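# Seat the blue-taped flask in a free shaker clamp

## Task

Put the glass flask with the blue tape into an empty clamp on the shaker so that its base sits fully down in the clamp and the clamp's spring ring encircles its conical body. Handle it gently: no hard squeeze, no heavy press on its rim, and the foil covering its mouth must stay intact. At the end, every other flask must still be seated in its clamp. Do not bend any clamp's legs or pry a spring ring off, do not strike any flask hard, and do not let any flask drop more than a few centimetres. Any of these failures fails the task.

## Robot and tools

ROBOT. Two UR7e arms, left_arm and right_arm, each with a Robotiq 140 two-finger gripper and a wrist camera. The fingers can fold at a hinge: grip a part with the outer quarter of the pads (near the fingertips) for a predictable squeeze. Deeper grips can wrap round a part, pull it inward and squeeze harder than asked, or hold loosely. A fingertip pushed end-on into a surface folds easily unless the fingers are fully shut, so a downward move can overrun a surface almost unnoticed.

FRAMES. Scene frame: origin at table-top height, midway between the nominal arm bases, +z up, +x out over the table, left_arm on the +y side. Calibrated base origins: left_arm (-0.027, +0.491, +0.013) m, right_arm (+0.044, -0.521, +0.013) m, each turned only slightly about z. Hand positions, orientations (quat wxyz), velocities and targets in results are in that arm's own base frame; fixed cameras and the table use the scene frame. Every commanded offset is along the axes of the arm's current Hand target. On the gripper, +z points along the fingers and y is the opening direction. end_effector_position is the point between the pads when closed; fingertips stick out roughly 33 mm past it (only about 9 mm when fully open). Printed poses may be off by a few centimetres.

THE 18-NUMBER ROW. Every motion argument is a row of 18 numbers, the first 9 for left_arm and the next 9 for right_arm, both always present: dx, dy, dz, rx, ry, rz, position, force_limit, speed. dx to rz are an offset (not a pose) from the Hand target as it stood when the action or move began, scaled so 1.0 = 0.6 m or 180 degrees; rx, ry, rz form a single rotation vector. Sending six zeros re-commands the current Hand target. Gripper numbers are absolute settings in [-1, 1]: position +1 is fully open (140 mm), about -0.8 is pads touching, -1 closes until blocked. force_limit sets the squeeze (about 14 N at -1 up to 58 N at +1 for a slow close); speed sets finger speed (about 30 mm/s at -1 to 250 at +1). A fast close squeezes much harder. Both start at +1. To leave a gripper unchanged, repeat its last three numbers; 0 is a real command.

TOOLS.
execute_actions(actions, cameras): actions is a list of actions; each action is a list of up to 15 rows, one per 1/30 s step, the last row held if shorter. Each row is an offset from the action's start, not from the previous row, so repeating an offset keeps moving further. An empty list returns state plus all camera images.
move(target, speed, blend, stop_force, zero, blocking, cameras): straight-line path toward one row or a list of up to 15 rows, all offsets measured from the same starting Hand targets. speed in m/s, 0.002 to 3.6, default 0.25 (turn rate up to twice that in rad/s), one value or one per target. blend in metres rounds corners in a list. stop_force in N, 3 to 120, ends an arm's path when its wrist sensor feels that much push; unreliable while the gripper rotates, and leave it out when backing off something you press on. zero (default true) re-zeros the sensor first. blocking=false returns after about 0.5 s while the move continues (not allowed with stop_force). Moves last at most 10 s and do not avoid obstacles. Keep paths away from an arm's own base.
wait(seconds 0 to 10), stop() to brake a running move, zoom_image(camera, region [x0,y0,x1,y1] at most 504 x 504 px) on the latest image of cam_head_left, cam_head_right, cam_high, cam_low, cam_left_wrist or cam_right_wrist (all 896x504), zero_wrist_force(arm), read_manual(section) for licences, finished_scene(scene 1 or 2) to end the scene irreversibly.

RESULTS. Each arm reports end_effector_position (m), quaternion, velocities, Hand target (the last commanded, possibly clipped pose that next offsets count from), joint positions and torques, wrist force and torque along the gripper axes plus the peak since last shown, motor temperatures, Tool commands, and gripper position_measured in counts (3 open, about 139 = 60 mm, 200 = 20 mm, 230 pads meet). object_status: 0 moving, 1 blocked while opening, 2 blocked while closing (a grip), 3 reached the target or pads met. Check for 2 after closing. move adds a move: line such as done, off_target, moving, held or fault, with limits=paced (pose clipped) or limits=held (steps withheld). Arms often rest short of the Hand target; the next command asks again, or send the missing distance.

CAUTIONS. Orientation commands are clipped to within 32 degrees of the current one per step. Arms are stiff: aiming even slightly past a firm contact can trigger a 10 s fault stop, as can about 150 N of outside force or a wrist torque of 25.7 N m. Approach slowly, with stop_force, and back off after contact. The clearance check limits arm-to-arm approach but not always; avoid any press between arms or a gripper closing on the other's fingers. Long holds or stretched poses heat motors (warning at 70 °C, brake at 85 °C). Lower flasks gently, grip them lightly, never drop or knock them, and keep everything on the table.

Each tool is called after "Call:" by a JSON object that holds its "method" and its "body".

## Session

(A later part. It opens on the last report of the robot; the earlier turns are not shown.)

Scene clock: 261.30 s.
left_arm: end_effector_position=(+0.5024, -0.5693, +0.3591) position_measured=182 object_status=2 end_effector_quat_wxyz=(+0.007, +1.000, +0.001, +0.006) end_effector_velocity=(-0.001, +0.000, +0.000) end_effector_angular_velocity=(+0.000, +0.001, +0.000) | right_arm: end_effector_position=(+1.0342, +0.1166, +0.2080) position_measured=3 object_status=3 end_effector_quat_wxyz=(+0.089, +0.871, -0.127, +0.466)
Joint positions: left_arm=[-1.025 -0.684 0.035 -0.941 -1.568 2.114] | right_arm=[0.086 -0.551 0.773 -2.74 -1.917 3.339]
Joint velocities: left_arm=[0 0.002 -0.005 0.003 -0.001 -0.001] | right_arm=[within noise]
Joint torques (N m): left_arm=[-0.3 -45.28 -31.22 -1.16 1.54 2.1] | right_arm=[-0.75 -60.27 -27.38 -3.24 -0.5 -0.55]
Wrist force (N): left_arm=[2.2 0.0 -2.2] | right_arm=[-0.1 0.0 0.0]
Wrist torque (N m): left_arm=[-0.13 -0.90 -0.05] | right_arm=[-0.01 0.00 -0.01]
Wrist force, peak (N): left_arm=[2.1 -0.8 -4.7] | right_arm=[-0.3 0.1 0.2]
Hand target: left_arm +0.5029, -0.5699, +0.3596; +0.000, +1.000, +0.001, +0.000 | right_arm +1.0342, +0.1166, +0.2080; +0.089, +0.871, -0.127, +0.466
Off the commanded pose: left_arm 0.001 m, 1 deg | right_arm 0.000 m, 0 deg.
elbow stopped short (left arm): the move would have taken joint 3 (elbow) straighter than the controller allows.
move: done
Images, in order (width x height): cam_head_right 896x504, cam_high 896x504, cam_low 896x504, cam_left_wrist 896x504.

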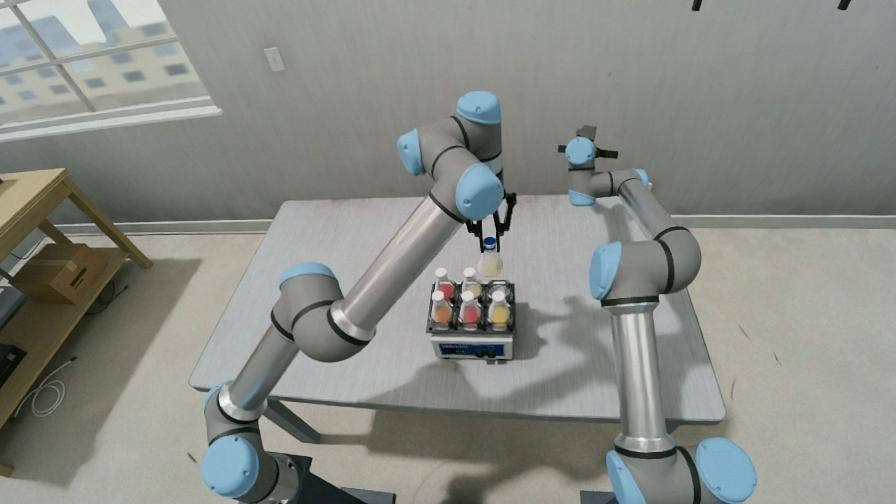

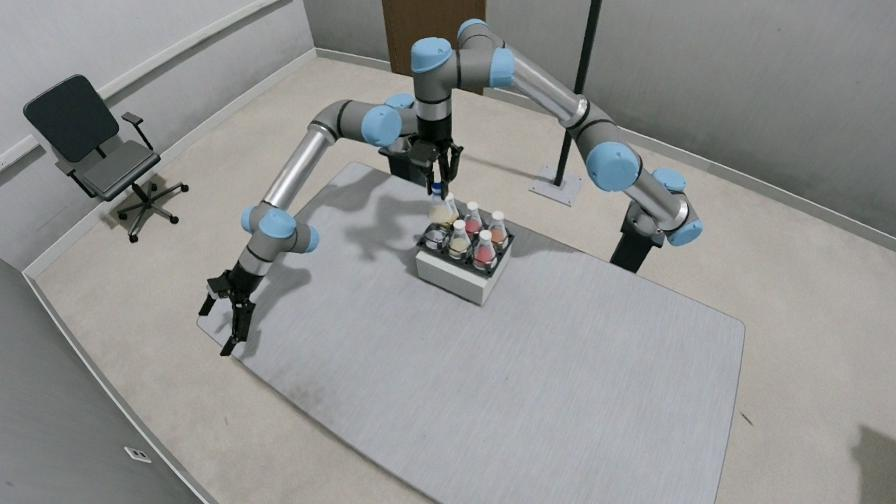

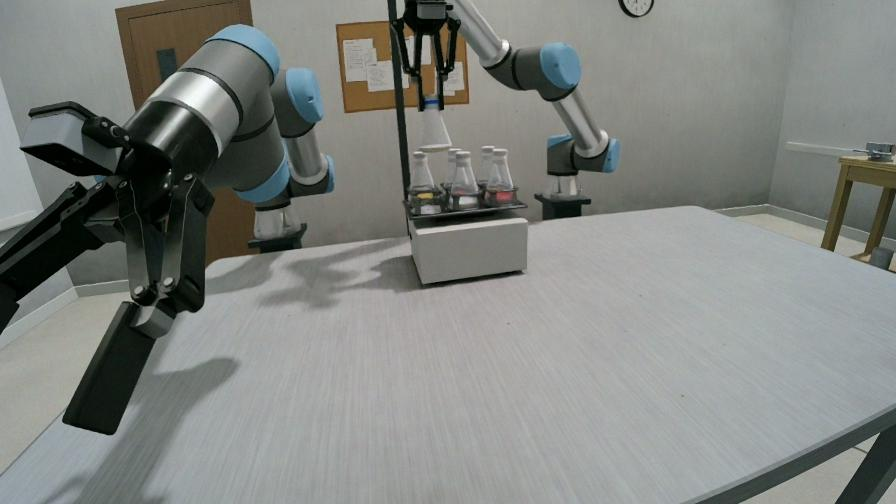

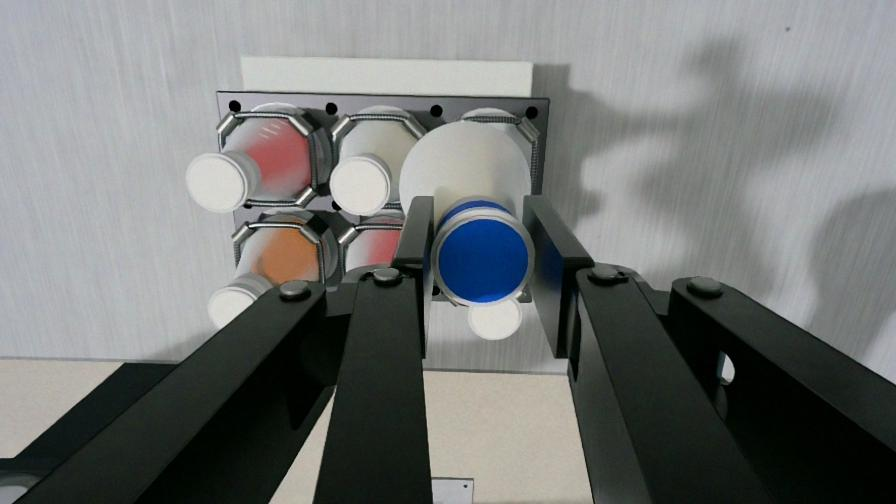

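Call:
{"method": "move", "body": {"target": [0,0.045,0.124,0,0,0,-1,-1,-1,0,0,0,0,0,0,1,1,1], "cameras": ["cam_left_wrist","cam_low","cam_high","cam_head_right"], "speed": 0.1}}

Call:
{"method": "zoom_image", "body": {"camera": "cam_low", "region": [390, 130, 490, 220]}}

Call:
{"method": "zoom_image", "body": {"camera": "cam_high", "region": [390, 180, 490, 270]}}

Call:
{"method": "zoom_image", "body": {"camera": "cam_left_wrist", "region": [340, 50, 600, 250]}}

Call:
{"method": "zoom_image", "body": {"camera": "cam_head_right", "region": [420, 230, 540, 350]}}

Scene clock: 285.83 s.
left_arm: end_effector_position=(+0.5028, -0.5969, +0.2851) position_measured=182 object_status=2 end_effector_quat_wxyz=(+0.000, +1.000, +0.001, +0.000) | right_arm: end_effector_position=(+1.0342, +0.1166, +0.2080) position_measured=3 object_status=3 end_effector_quat_wxyz=(+0.089, +0.871, -0.127, +0.466)
Joint positions: left_arm=[-1.042 -0.784 0.436 -1.222 -1.571 2.097] | right_arm=[0.086 -0.551 0.773 -2.74 -1.917 3.339]
Joint torques (N m): left_arm=[5.43 -68.9 -34.06 -1.15 -1.27 1.24] | right_arm=[-0.81 -59.62 -26.49 -3.21 -0.65 -0.42]
Wrist force (N): left_arm=[1.8 0.1 -2.2] | right_arm=[0.0 0.1 0.1]
Wrist torque (N m): left_arm=[-0.12 -0.80 0.06] | right_arm=[0.01 -0.01 -0.01]
Wrist force, peak (N): left_arm=[2.1 -0.7 -3.7] | right_arm=[0.3 -0.1 0.0]
Hand target: left_arm +0.5029, -0.5969, +0.2851; +0.000, +1.000, +0.001, +0.000 | right_arm +1.0342, +0.1166, +0.2080; +0.089, +0.871, -0.127, +0.466
Off the commanded pose: left_arm 0.000 m, 0 deg | right_arm 0.000 m, 0 deg.
move: done
Images, in order (width x height): cam_head_right 896x504, cam_high 896x504, cam_low 896x504, cam_left_wrist 896x504.

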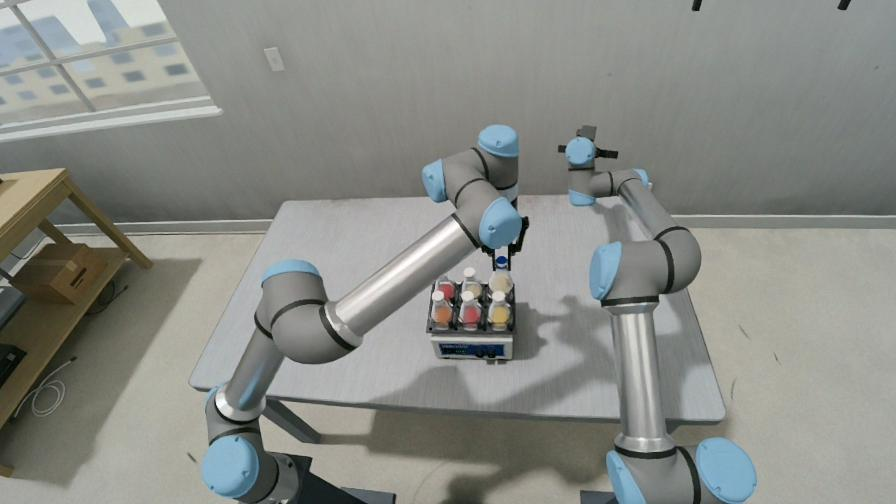

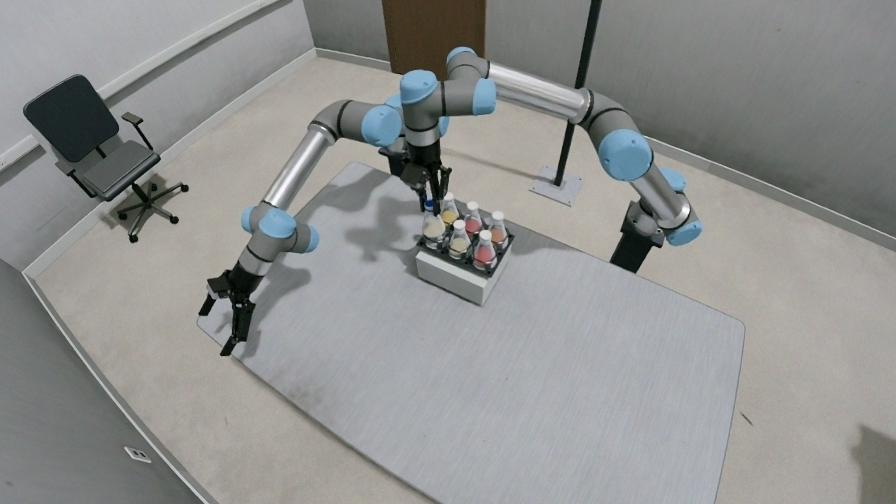

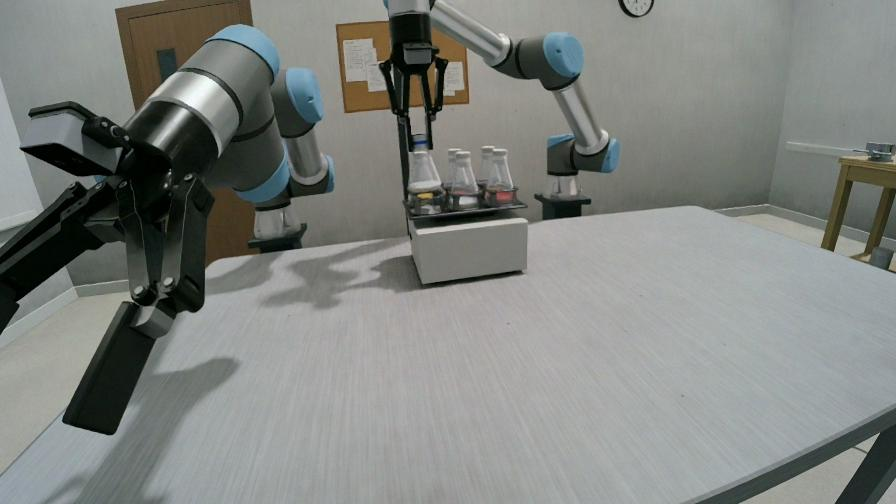

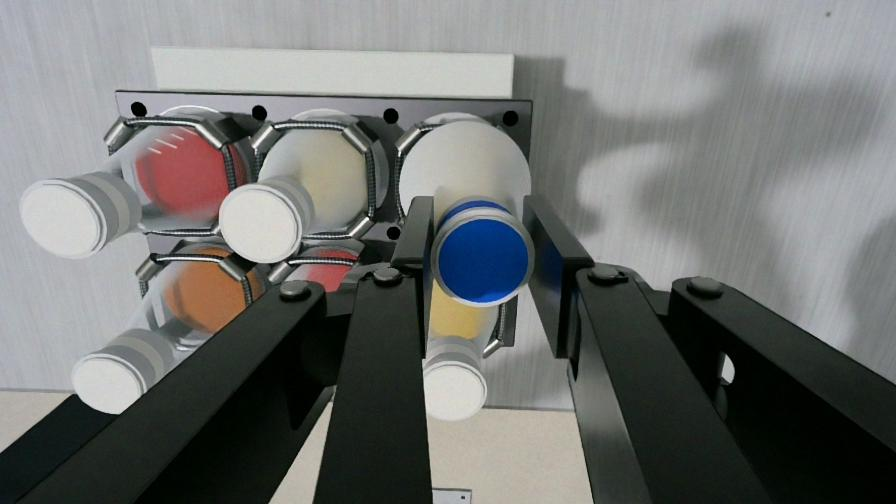

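Scaled by 5.040 from the camera's 896x504 image, which has a finer 1280x720 frame.

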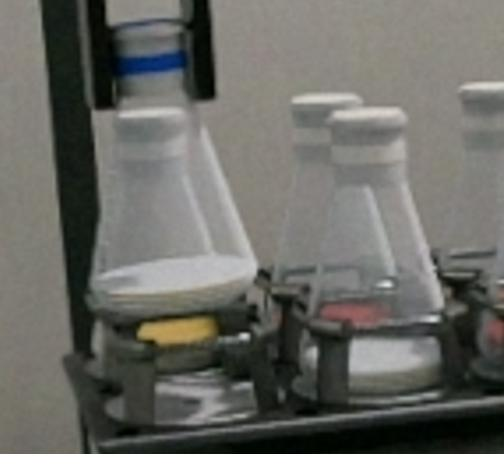

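Scaled by 5.040 from the camera's 896x504 image, which has a finer 1280x720 frame.

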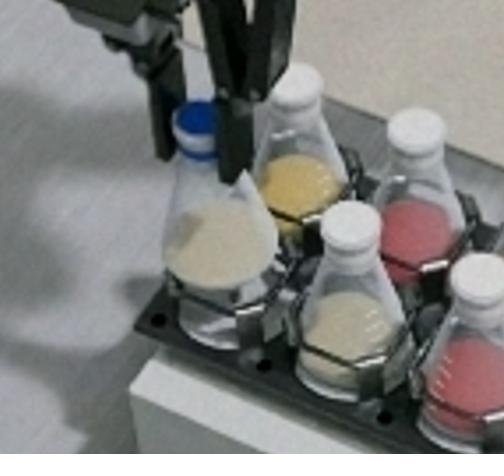

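Scaled by 1.938 from the camera's 896x504 image, which has a finer 1280x720 frame.

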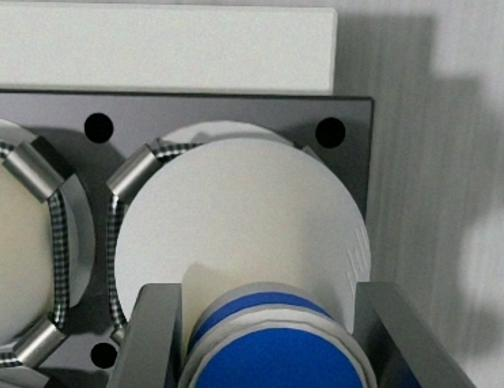

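Scaled by 4.200 from the camera's 896x504 image, which has a finer 1280x720 frame.

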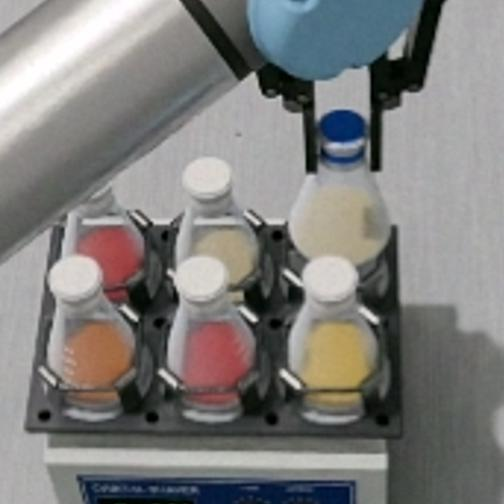

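Call:
{"method": "move", "body": {"target": [-0.0100,-0.0112,0.004,0,0,0,-1,-1,-1,0,0,0,0,0,0,1,1,1], "cameras": ["cam_left_wrist","cam_low","cam_high"], "speed": 0.05}}

Call:
{"method": "zoom_image", "body": {"camera": "cam_low", "region": [390, 130, 490, 220]}}

Call:
{"method": "zoom_image", "body": {"camera": "cam_high", "region": [390, 180, 490, 270]}}

Scene clock: 311.30 s.
left_arm: end_effector_position=(+0.4969, -0.5902, +0.2829) position_measured=182 object_status=2 end_effector_quat_wxyz=(+0.000, +1.000, +0.001, +0.000) | right_arm: end_effector_position=(+1.0342, +0.1166, +0.2080) position_measured=3 object_status=3 end_effector_quat_wxyz=(+0.089, +0.871, -0.127, +0.466)
Joint positions: left_arm=[-1.045 -0.832 0.529 -1.267 -1.571 2.095] | right_arm=[0.086 -0.551 0.773 -2.74 -1.917 3.339]
Joint torques (N m): left_arm=[-3.51 -44.59 -35.07 -1.24 -0.92 -1.59] | right_arm=[-0.35 -60.84 -27.3 -3.07 -0.48 -0.41]
Wrist force (N): left_arm=[2.0 0.3 -2.1] | right_arm=[0.1 0.1 0.2]
Wrist torque (N m): left_arm=[-0.08 -0.85 0.07] | right_arm=[0.01 -0.03 -0.01]
Wrist force, peak (N): left_arm=[2.1 0.5 -2.5] | right_arm=[-0.1 0.2 -0.2]
Hand target: left_arm +0.4969, -0.5901, +0.2828; +0.000, +1.000, +0.001, +0.000 | right_arm +1.0342, +0.1166, +0.2080; +0.089, +0.871, -0.127, +0.466
Off the commanded pose: left_arm 0.000 m, 0 deg | right_arm 0.000 m, 0 deg.
move: done
Images, in order (width x height): cam_high 896x504, cam_low 896x504, cam_left_wrist 896x504.

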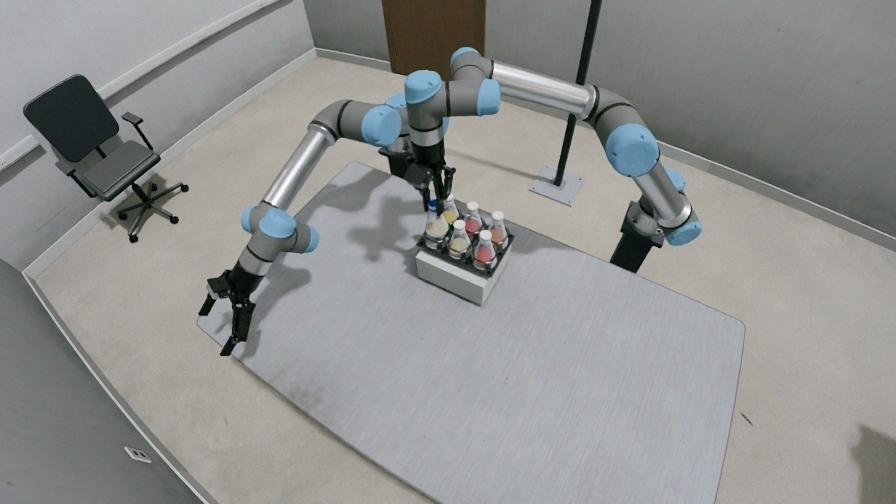

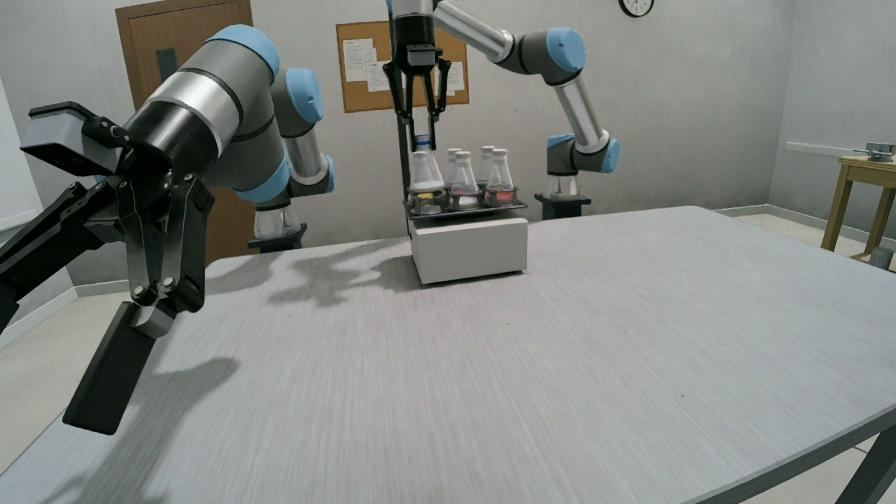

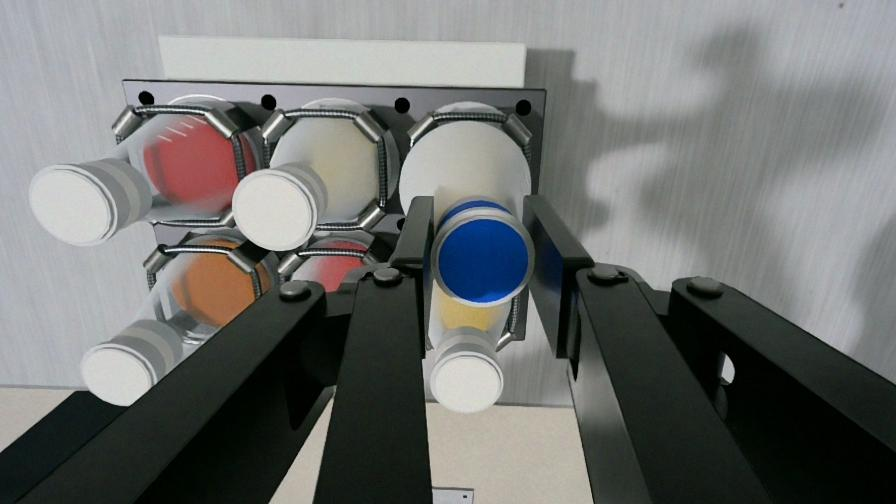

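Scaled by 5.040 from the camera's 896x504 image, which has a finer 1280x720 frame.

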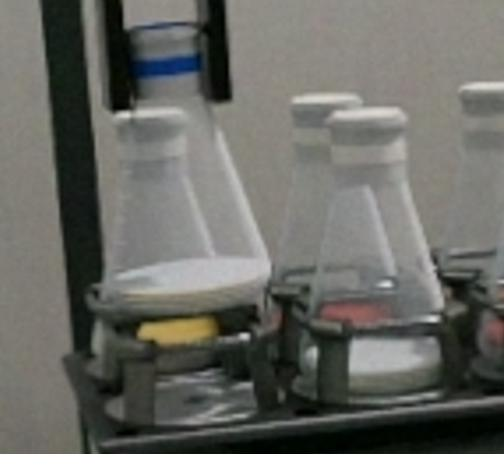

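Scaled by 5.040 from the camera's 896x504 image, which has a finer 1280x720 frame.

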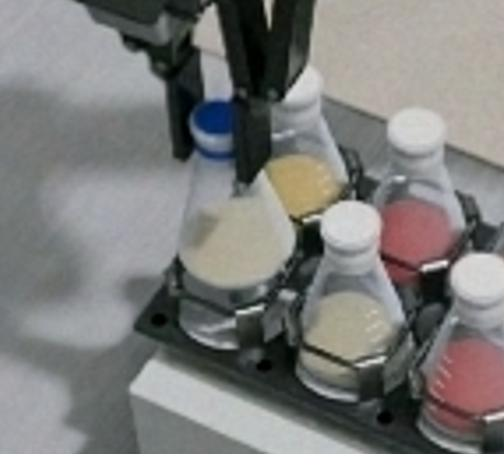

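Call:
{"method": "move", "body": {"target": [0,-0.0095,0,-0.0167,0,0,-1,-1,-1,0,0,0,0,0,0,1,1,1], "cameras": ["cam_left_wrist","cam_low","cam_head_right"], "speed": 0.05}}

Call:
{"method": "zoom_image", "body": {"camera": "cam_low", "region": [390, 130, 490, 220]}}

Call:
{"method": "zoom_image", "body": {"camera": "cam_left_wrist", "region": [340, 50, 600, 250]}}

Call:
{"method": "zoom_image", "body": {"camera": "cam_head_right", "region": [420, 230, 540, 350]}}

Scene clock: 362.53 s.
left_arm: end_effector_position=(+0.4969, -0.5844, +0.2829) position_measured=182 object_status=2 end_effector_quat_wxyz=(+0.026, +1.000, +0.001, +0.000) | right_arm: end_effector_position=(+1.0342, +0.1166, +0.2080) position_measured=3 object_status=3 end_effector_quat_wxyz=(+0.089, +0.871, -0.127, +0.466)
Joint positions: left_arm=[-1.03 -0.906 0.668 -1.378 -1.598 2.11] | right_arm=[0.086 -0.551 0.773 -2.74 -1.917 3.339]
Joint torques (N m): left_arm=[-5.71 -41.53 -35.16 -1.45 1.55 -1.68] | right_arm=[0.74 -61.78 -26.43 -3.05 -0.55 -0.47]
Wrist force (N): left_arm=[2.2 0.1 -2.4] | right_arm=[-0.1 0.1 0.0]
Wrist torque (N m): left_arm=[-0.11 -0.89 -0.09] | right_arm=[0.01 0.02 -0.01]
Wrist force, peak (N): left_arm=[2.5 -0.2 -2.3] | right_arm=[0.0 -0.3 0.0]
Hand target: left_arm +0.4969, -0.5844, +0.2828; +0.026, +1.000, +0.001, +0.000 | right_arm +1.0342, +0.1166, +0.2080; +0.089, +0.871, -0.127, +0.466
Off the commanded pose: left_arm 0.000 m, 0 deg | right_arm 0.000 m, 0 deg.
move: done
Images, in order (width x height): cam_head_right 896x504, cam_low 896x504, cam_left_wrist 896x504.

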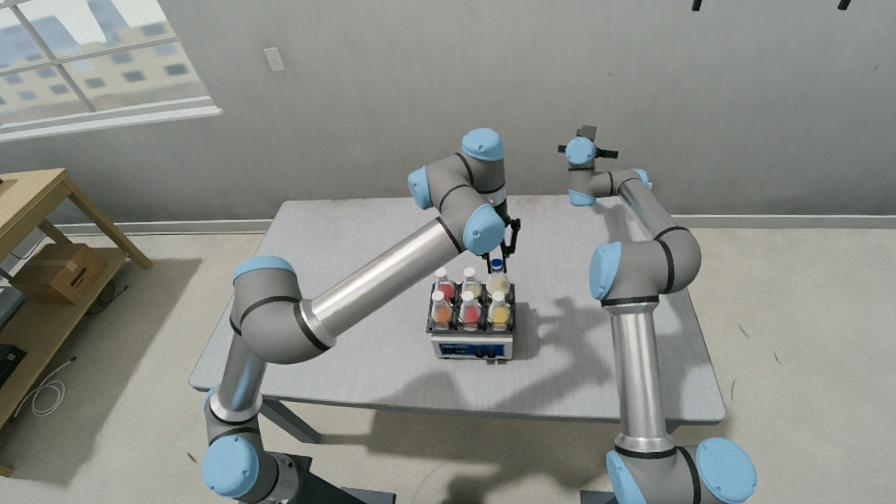

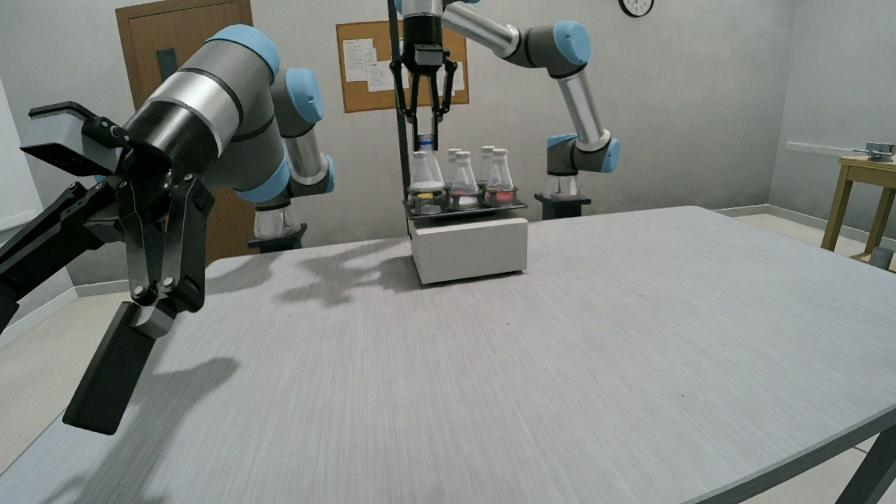

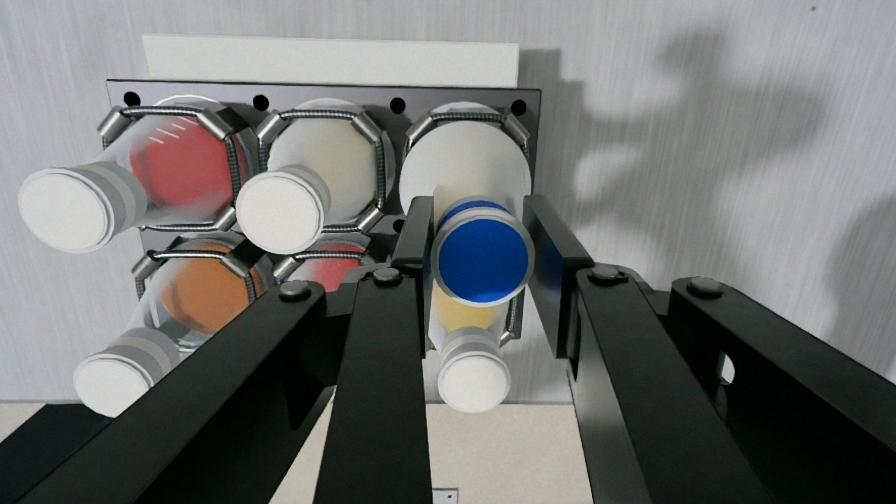

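Scaled by 5.040 from the camera's 896x504 image, which has a finer 1280x720 frame.

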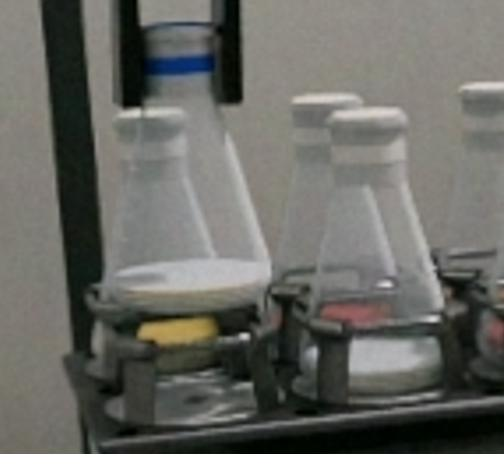

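Scaled by 1.938 from the camera's 896x504 image, which has a finer 1280x720 frame.

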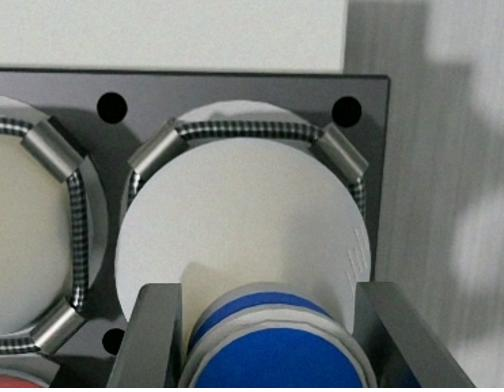

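Scaled by 4.200 from the camera's 896x504 image, which has a finer 1280x720 frame.

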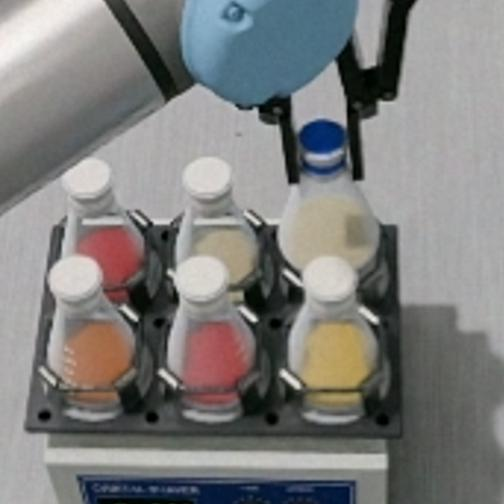

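Call:
{"method": "move", "body": {"target": [[-0.0025,0.0025,0.0,0,0,0,-1,-1,-1,0,0,0,0,0,0,1,1,1],[-0.0025,-0.0015,0.08,0,0,0,-1,-1,-1,0,0,0,0,0,0,1,1,1]], "cameras": ["cam_left_wrist","cam_low","cam_high"], "speed": 0.02, "stop_force": 7}}

Call:
{"method": "zoom_image", "body": {"camera": "cam_low", "region": [390, 130, 490, 220]}}

Call:
{"method": "zoom_image", "body": {"camera": "cam_high", "region": [390, 180, 490, 270]}}

Scene clock: 385.50 s.
left_arm: end_effector_position=(+0.4954, -0.5860, +0.2723) position_measured=182 object_status=2 end_effector_quat_wxyz=(+0.026, +1.000, +0.001, +0.000) | right_arm: end_effector_position=(+1.0342, +0.1166, +0.2080) position_measured=3 object_status=3 end_effector_quat_wxyz=(+0.089, +0.871, -0.127, +0.466)
Joint positions: left_arm=[-1.033 -0.913 0.709 -1.41 -1.598 2.106] | right_arm=[0.086 -0.551 0.773 -2.74 -1.917 3.339]
Joint torques (N m): left_arm=[0.42 -39.71 -28.62 -5.03 0.92 1.94] | right_arm=[-0.99 -60.67 -26.82 -2.98 -0.74 -0.53]
Wrist force (N): left_arm=[3.1 0.6 -5.9] | right_arm=[0.0 -0.1 -0.1]
Wrist torque (N m): left_arm=[-0.10 -0.88 0.05] | right_arm=[-0.03 0.01 -0.01]
Wrist force, peak (N): left_arm=[5.4 2.5 -16.2] | right_arm=[0.2 -0.2 -0.2]
Hand target: left_arm +0.4954, -0.5860, +0.2723; +0.026, +1.000, +0.001, +0.000 (not the last commanded pose) | right_arm +1.0342, +0.1166, +0.2080; +0.089, +0.871, -0.127, +0.466
Off the commanded pose: left_arm 0.038 m, 0 deg | right_arm 0.000 m, 0 deg.
move: contact (left_arm); path passed 1 of 2 targets
Images, in order (width x height): cam_high 896x504, cam_low 896x504, cam_left_wrist 896x504.

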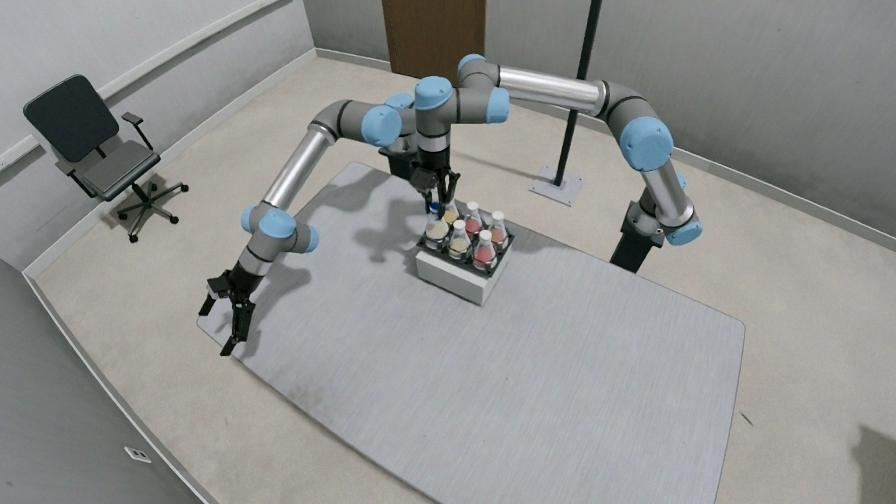

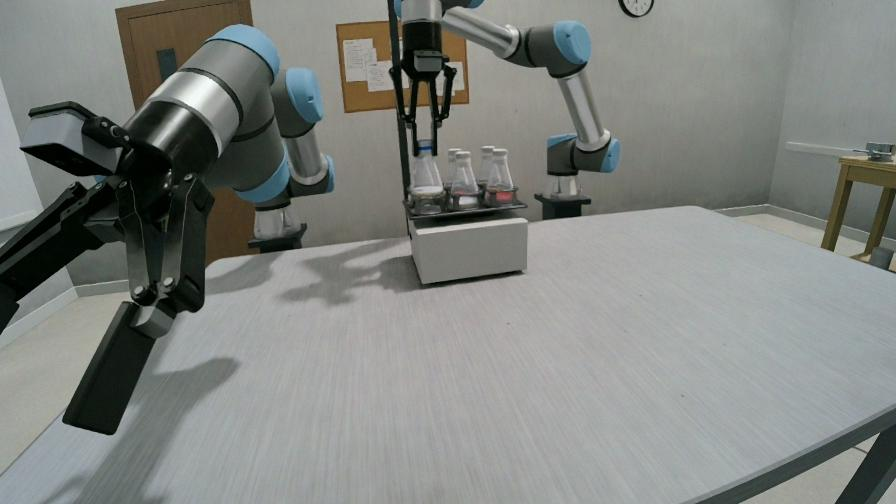

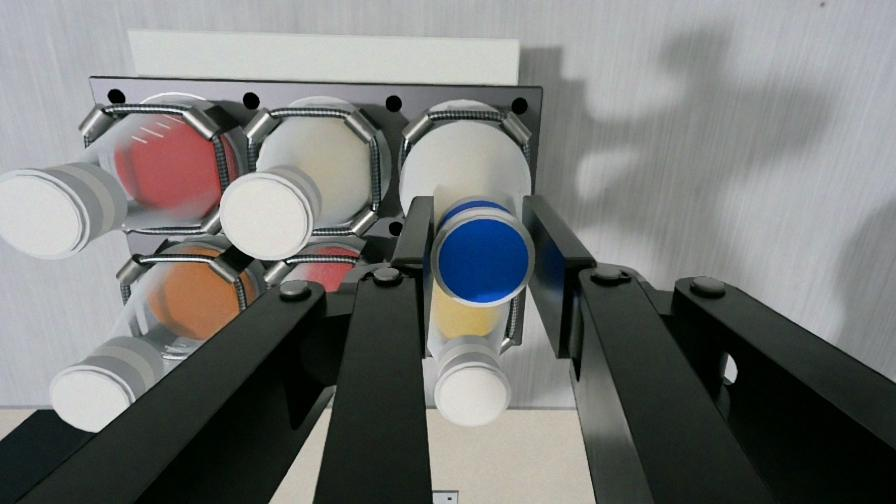

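Scaled by 5.040 from the camera's 896x504 image, which has a finer 1280x720 frame.

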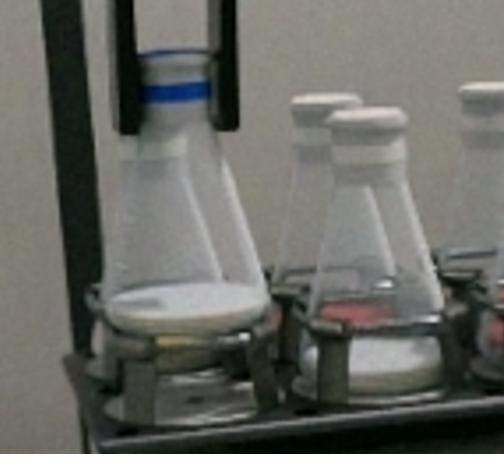

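Scaled by 5.040 from the camera's 896x504 image, which has a finer 1280x720 frame.

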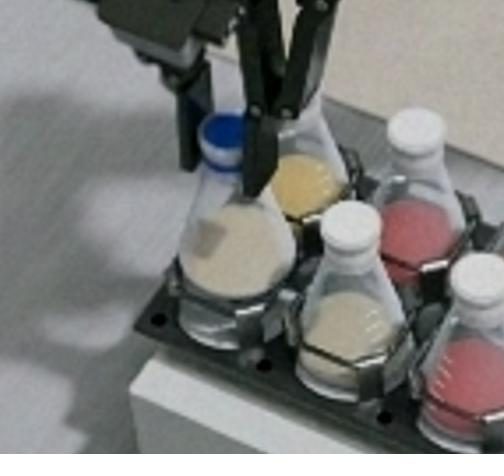

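Call:
{"method": "move", "body": {"target": [0,-0.003,0.06,0,0,0,-1,-1,-1,0,0,0,0,0,0,1,1,1], "cameras": ["cam_left_wrist","cam_low"], "speed": 0.015, "stop_force": 14}}

Call:
{"method": "zoom_image", "body": {"camera": "cam_low", "region": [390, 130, 490, 220]}}

Call:
{"method": "zoom_image", "body": {"camera": "cam_left_wrist", "region": [340, 50, 600, 250]}}

Scene clock: 395.93 s.
left_arm: end_effector_position=(+0.4954, -0.5860, +0.2678) position_measured=182 object_status=2 end_effector_quat_wxyz=(+0.026, +1.000, +0.001, +0.000) | right_arm: end_effector_position=(+1.0342, +0.1166, +0.2080) position_measured=3 object_status=3 end_effector_quat_wxyz=(+0.089, +0.871, -0.127, +0.466)
Joint positions: left_arm=[-1.033 -0.916 0.725 -1.424 -1.598 2.106] | right_arm=[0.086 -0.551 0.773 -2.74 -1.917 3.339]
Joint torques (N m): left_arm=[-5.39 -33.14 -29.74 -3.67 -1.05 -0.67] | right_arm=[-1.41 -60.9 -25.54 -2.88 -0.85 -0.67]
Wrist force (N): left_arm=[6.3 -0.4 -13.5] | right_arm=[0.0 -0.2 0.0]
Wrist torque (N m): left_arm=[-0.15 -0.81 0.03] | right_arm=[-0.04 -0.01 -0.01]
Wrist force, peak (N): left_arm=[8.3 -1.9 -22.1] | right_arm=[0.0 -0.4 -0.1]
Hand target: left_arm +0.4954, -0.5860, +0.2678; +0.026, +1.000, +0.001, +0.000 (not the last commanded pose) | right_arm +1.0342, +0.1166, +0.2080; +0.089, +0.871, -0.127, +0.466
Off the commanded pose: left_arm 0.032 m, 0 deg | right_arm 0.000 m, 0 deg.
move: contact (left_arm)
Images, in order (width x height): cam_low 896x504, cam_left_wrist 896x504.

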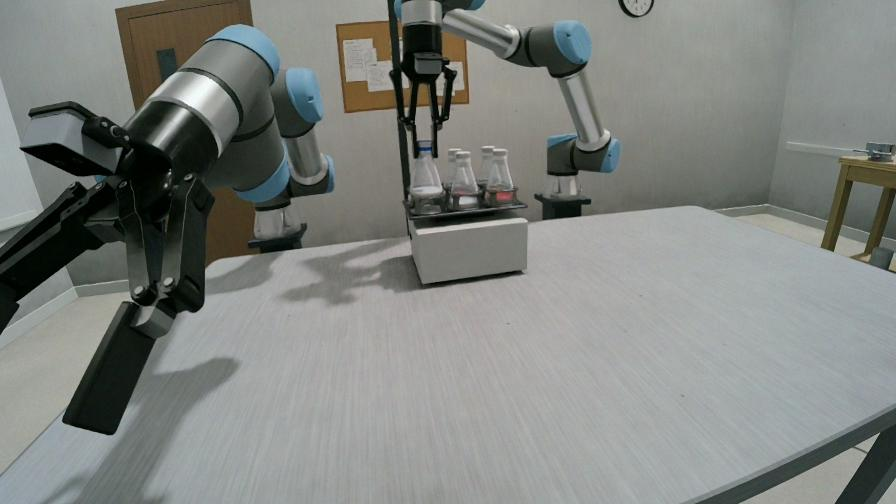

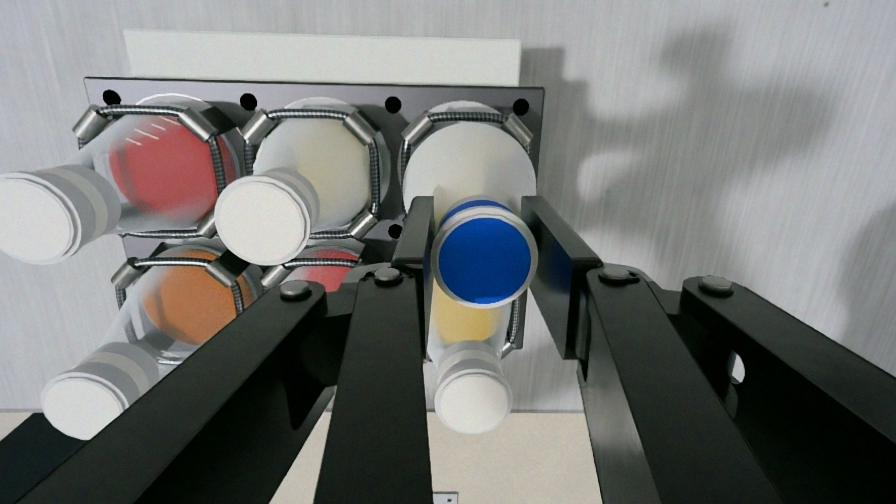

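Scaled by 5.040 from the camera's 896x504 image, which has a finer 1280x720 frame.

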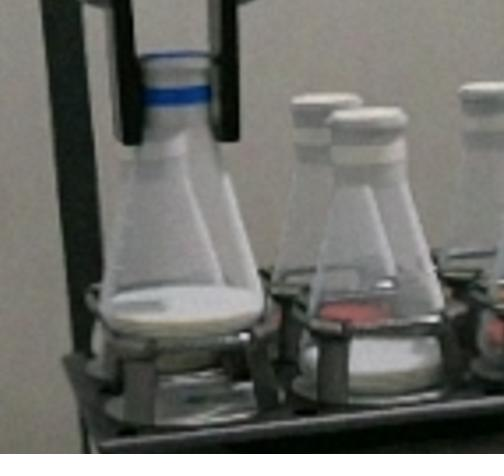

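Scaled by 1.938 from the camera's 896x504 image, which has a finer 1280x720 frame.

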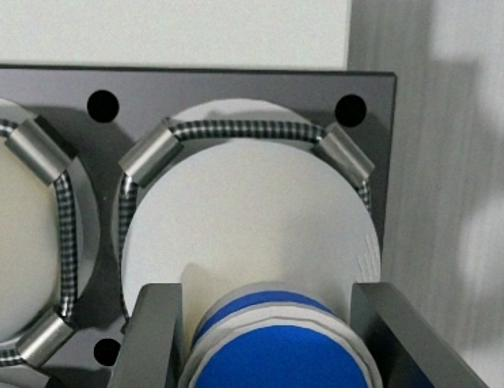

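Call:
{"method": "move", "body": {"target": [[0,0,-0.01,0,0,0,-1,-1,-1,0,0,0,0,0,0,1,1,1],[0.0045,-0.0015,-0.01,0,0,0,-1,-1,-1,0,0,0,0,0,0,1,1,1]], "speed": 0.03}}

Call:
{"method": "move", "body": {"target": [0,-0.003,0.06,0,0,0,-1,-1,-1,0,0,0,0,0,0,1,1,1], "cameras": ["cam_left_wrist","cam_low"], "speed": 0.015, "stop_force": 16}}

Call:
{"method": "zoom_image", "body": {"camera": "cam_low", "region": [390, 130, 490, 220]}}

Call:
{"method": "zoom_image", "body": {"camera": "cam_left_wrist", "region": [340, 50, 600, 250]}}

Scene clock: 419.00 s.
left_arm: end_effector_position=(+0.4982, -0.5848, +0.2737) position_measured=182 object_status=2 end_effector_quat_wxyz=(+0.026, +1.000, +0.001, +0.000) | right_arm: end_effector_position=(+1.0342, +0.1166, +0.2080) position_measured=3 object_status=3 end_effector_quat_wxyz=(+0.089, +0.871, -0.127, +0.466)
Joint positions: left_arm=[-1.028 -0.909 0.697 -1.403 -1.598 2.111] | right_arm=[0.086 -0.551 0.773 -2.74 -1.917 3.339]
Joint torques (N m): left_arm=[-5.17 -63.27 -14.15 -3.12 -1.8 -1.58] | right_arm=[-0.23 -59.93 -25.82 -3.04 -0.79 -0.52]
Wrist force (N): left_arm=[1.9 0.3 -2.2] | right_arm=[0.0 -0.1 0.0]
Wrist torque (N m): left_arm=[-0.09 -0.83 -0.09] | right_arm=[-0.03 -0.02 -0.01]
Wrist force, peak (N): left_arm=[6.7 -0.9 -14.7] | right_arm=[0.1 -0.1 -0.3]
Hand target: left_arm +0.4981, -0.5848, +0.2738; +0.026, +1.000, +0.001, +0.000 | right_arm +1.0342, +0.1166, +0.2080; +0.089, +0.871, -0.127, +0.466
Off the commanded pose: left_arm 0.000 m, 0 deg | right_arm 0.000 m, 0 deg.
move: done

Scene clock: 420.63 s.
left_arm: end_effector_position=(+0.4981, -0.5849, +0.2651) position_measured=182 object_status=2 end_effector_quat_wxyz=(+0.026, +1.000, +0.001, +0.000) | right_arm: end_effector_position=(+1.0342, +0.1166, +0.2080) position_measured=3 object_status=3 end_effector_quat_wxyz=(+0.089, +0.871, -0.127, +0.466)
Joint positions: left_arm=[-1.029 -0.915 0.731 -1.431 -1.598 2.11] | right_arm=[0.086 -0.551 0.773 -2.74 -1.917 3.339]
Joint torques (N m): left_arm=[-6.6 -32.84 -28.57 -2.79 -1.45 -1.88] | right_arm=[-0.26 -61.64 -26.4 -2.83 -0.91 -0.7]
Wrist force (N): left_arm=[5.6 2.7 -13.4] | right_arm=[0.0 0.0 0.0]
Wrist torque (N m): left_arm=[-0.29 -0.80 -0.09] | right_arm=[0.00 -0.01 -0.01]
Wrist force, peak (N): left_arm=[8.3 2.9 -21.5] | right_arm=[0.2 -0.1 0.1]
Hand target: left_arm +0.4982, -0.5849, +0.2651; +0.026, +1.000, +0.001, +0.000 (not the last commanded pose) | right_arm +1.0342, +0.1166, +0.2080; +0.089, +0.871, -0.127, +0.466
Off the commanded pose: left_arm 0.027 m, 0 deg | right_arm 0.000 m, 0 deg.
move: contact (left_arm)
Images, in order (width x height): cam_low 896x504, cam_left_wrist 896x504.

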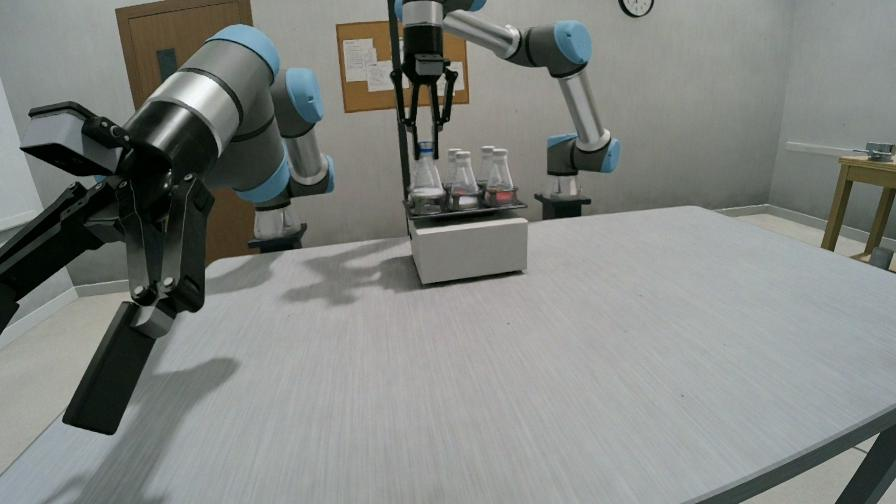

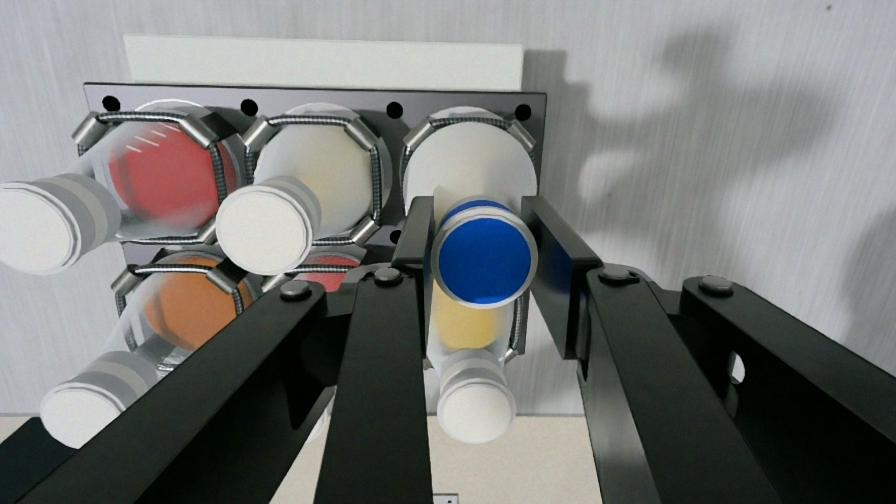

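Scaled by 5.040 from the camera's 896x504 image, which has a finer 1280x720 frame.

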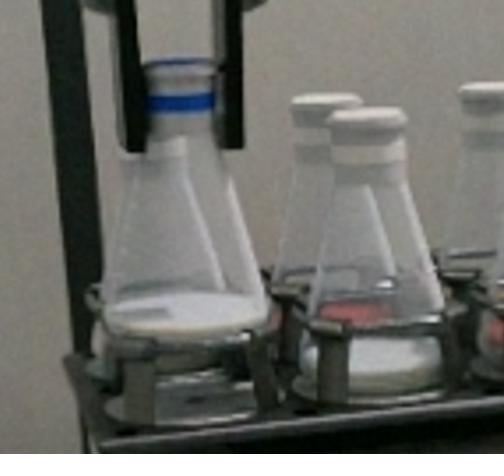

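Scaled by 1.938 from the camera's 896x504 image, which has a finer 1280x720 frame.

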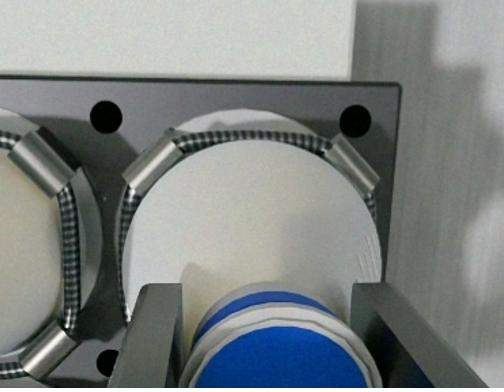

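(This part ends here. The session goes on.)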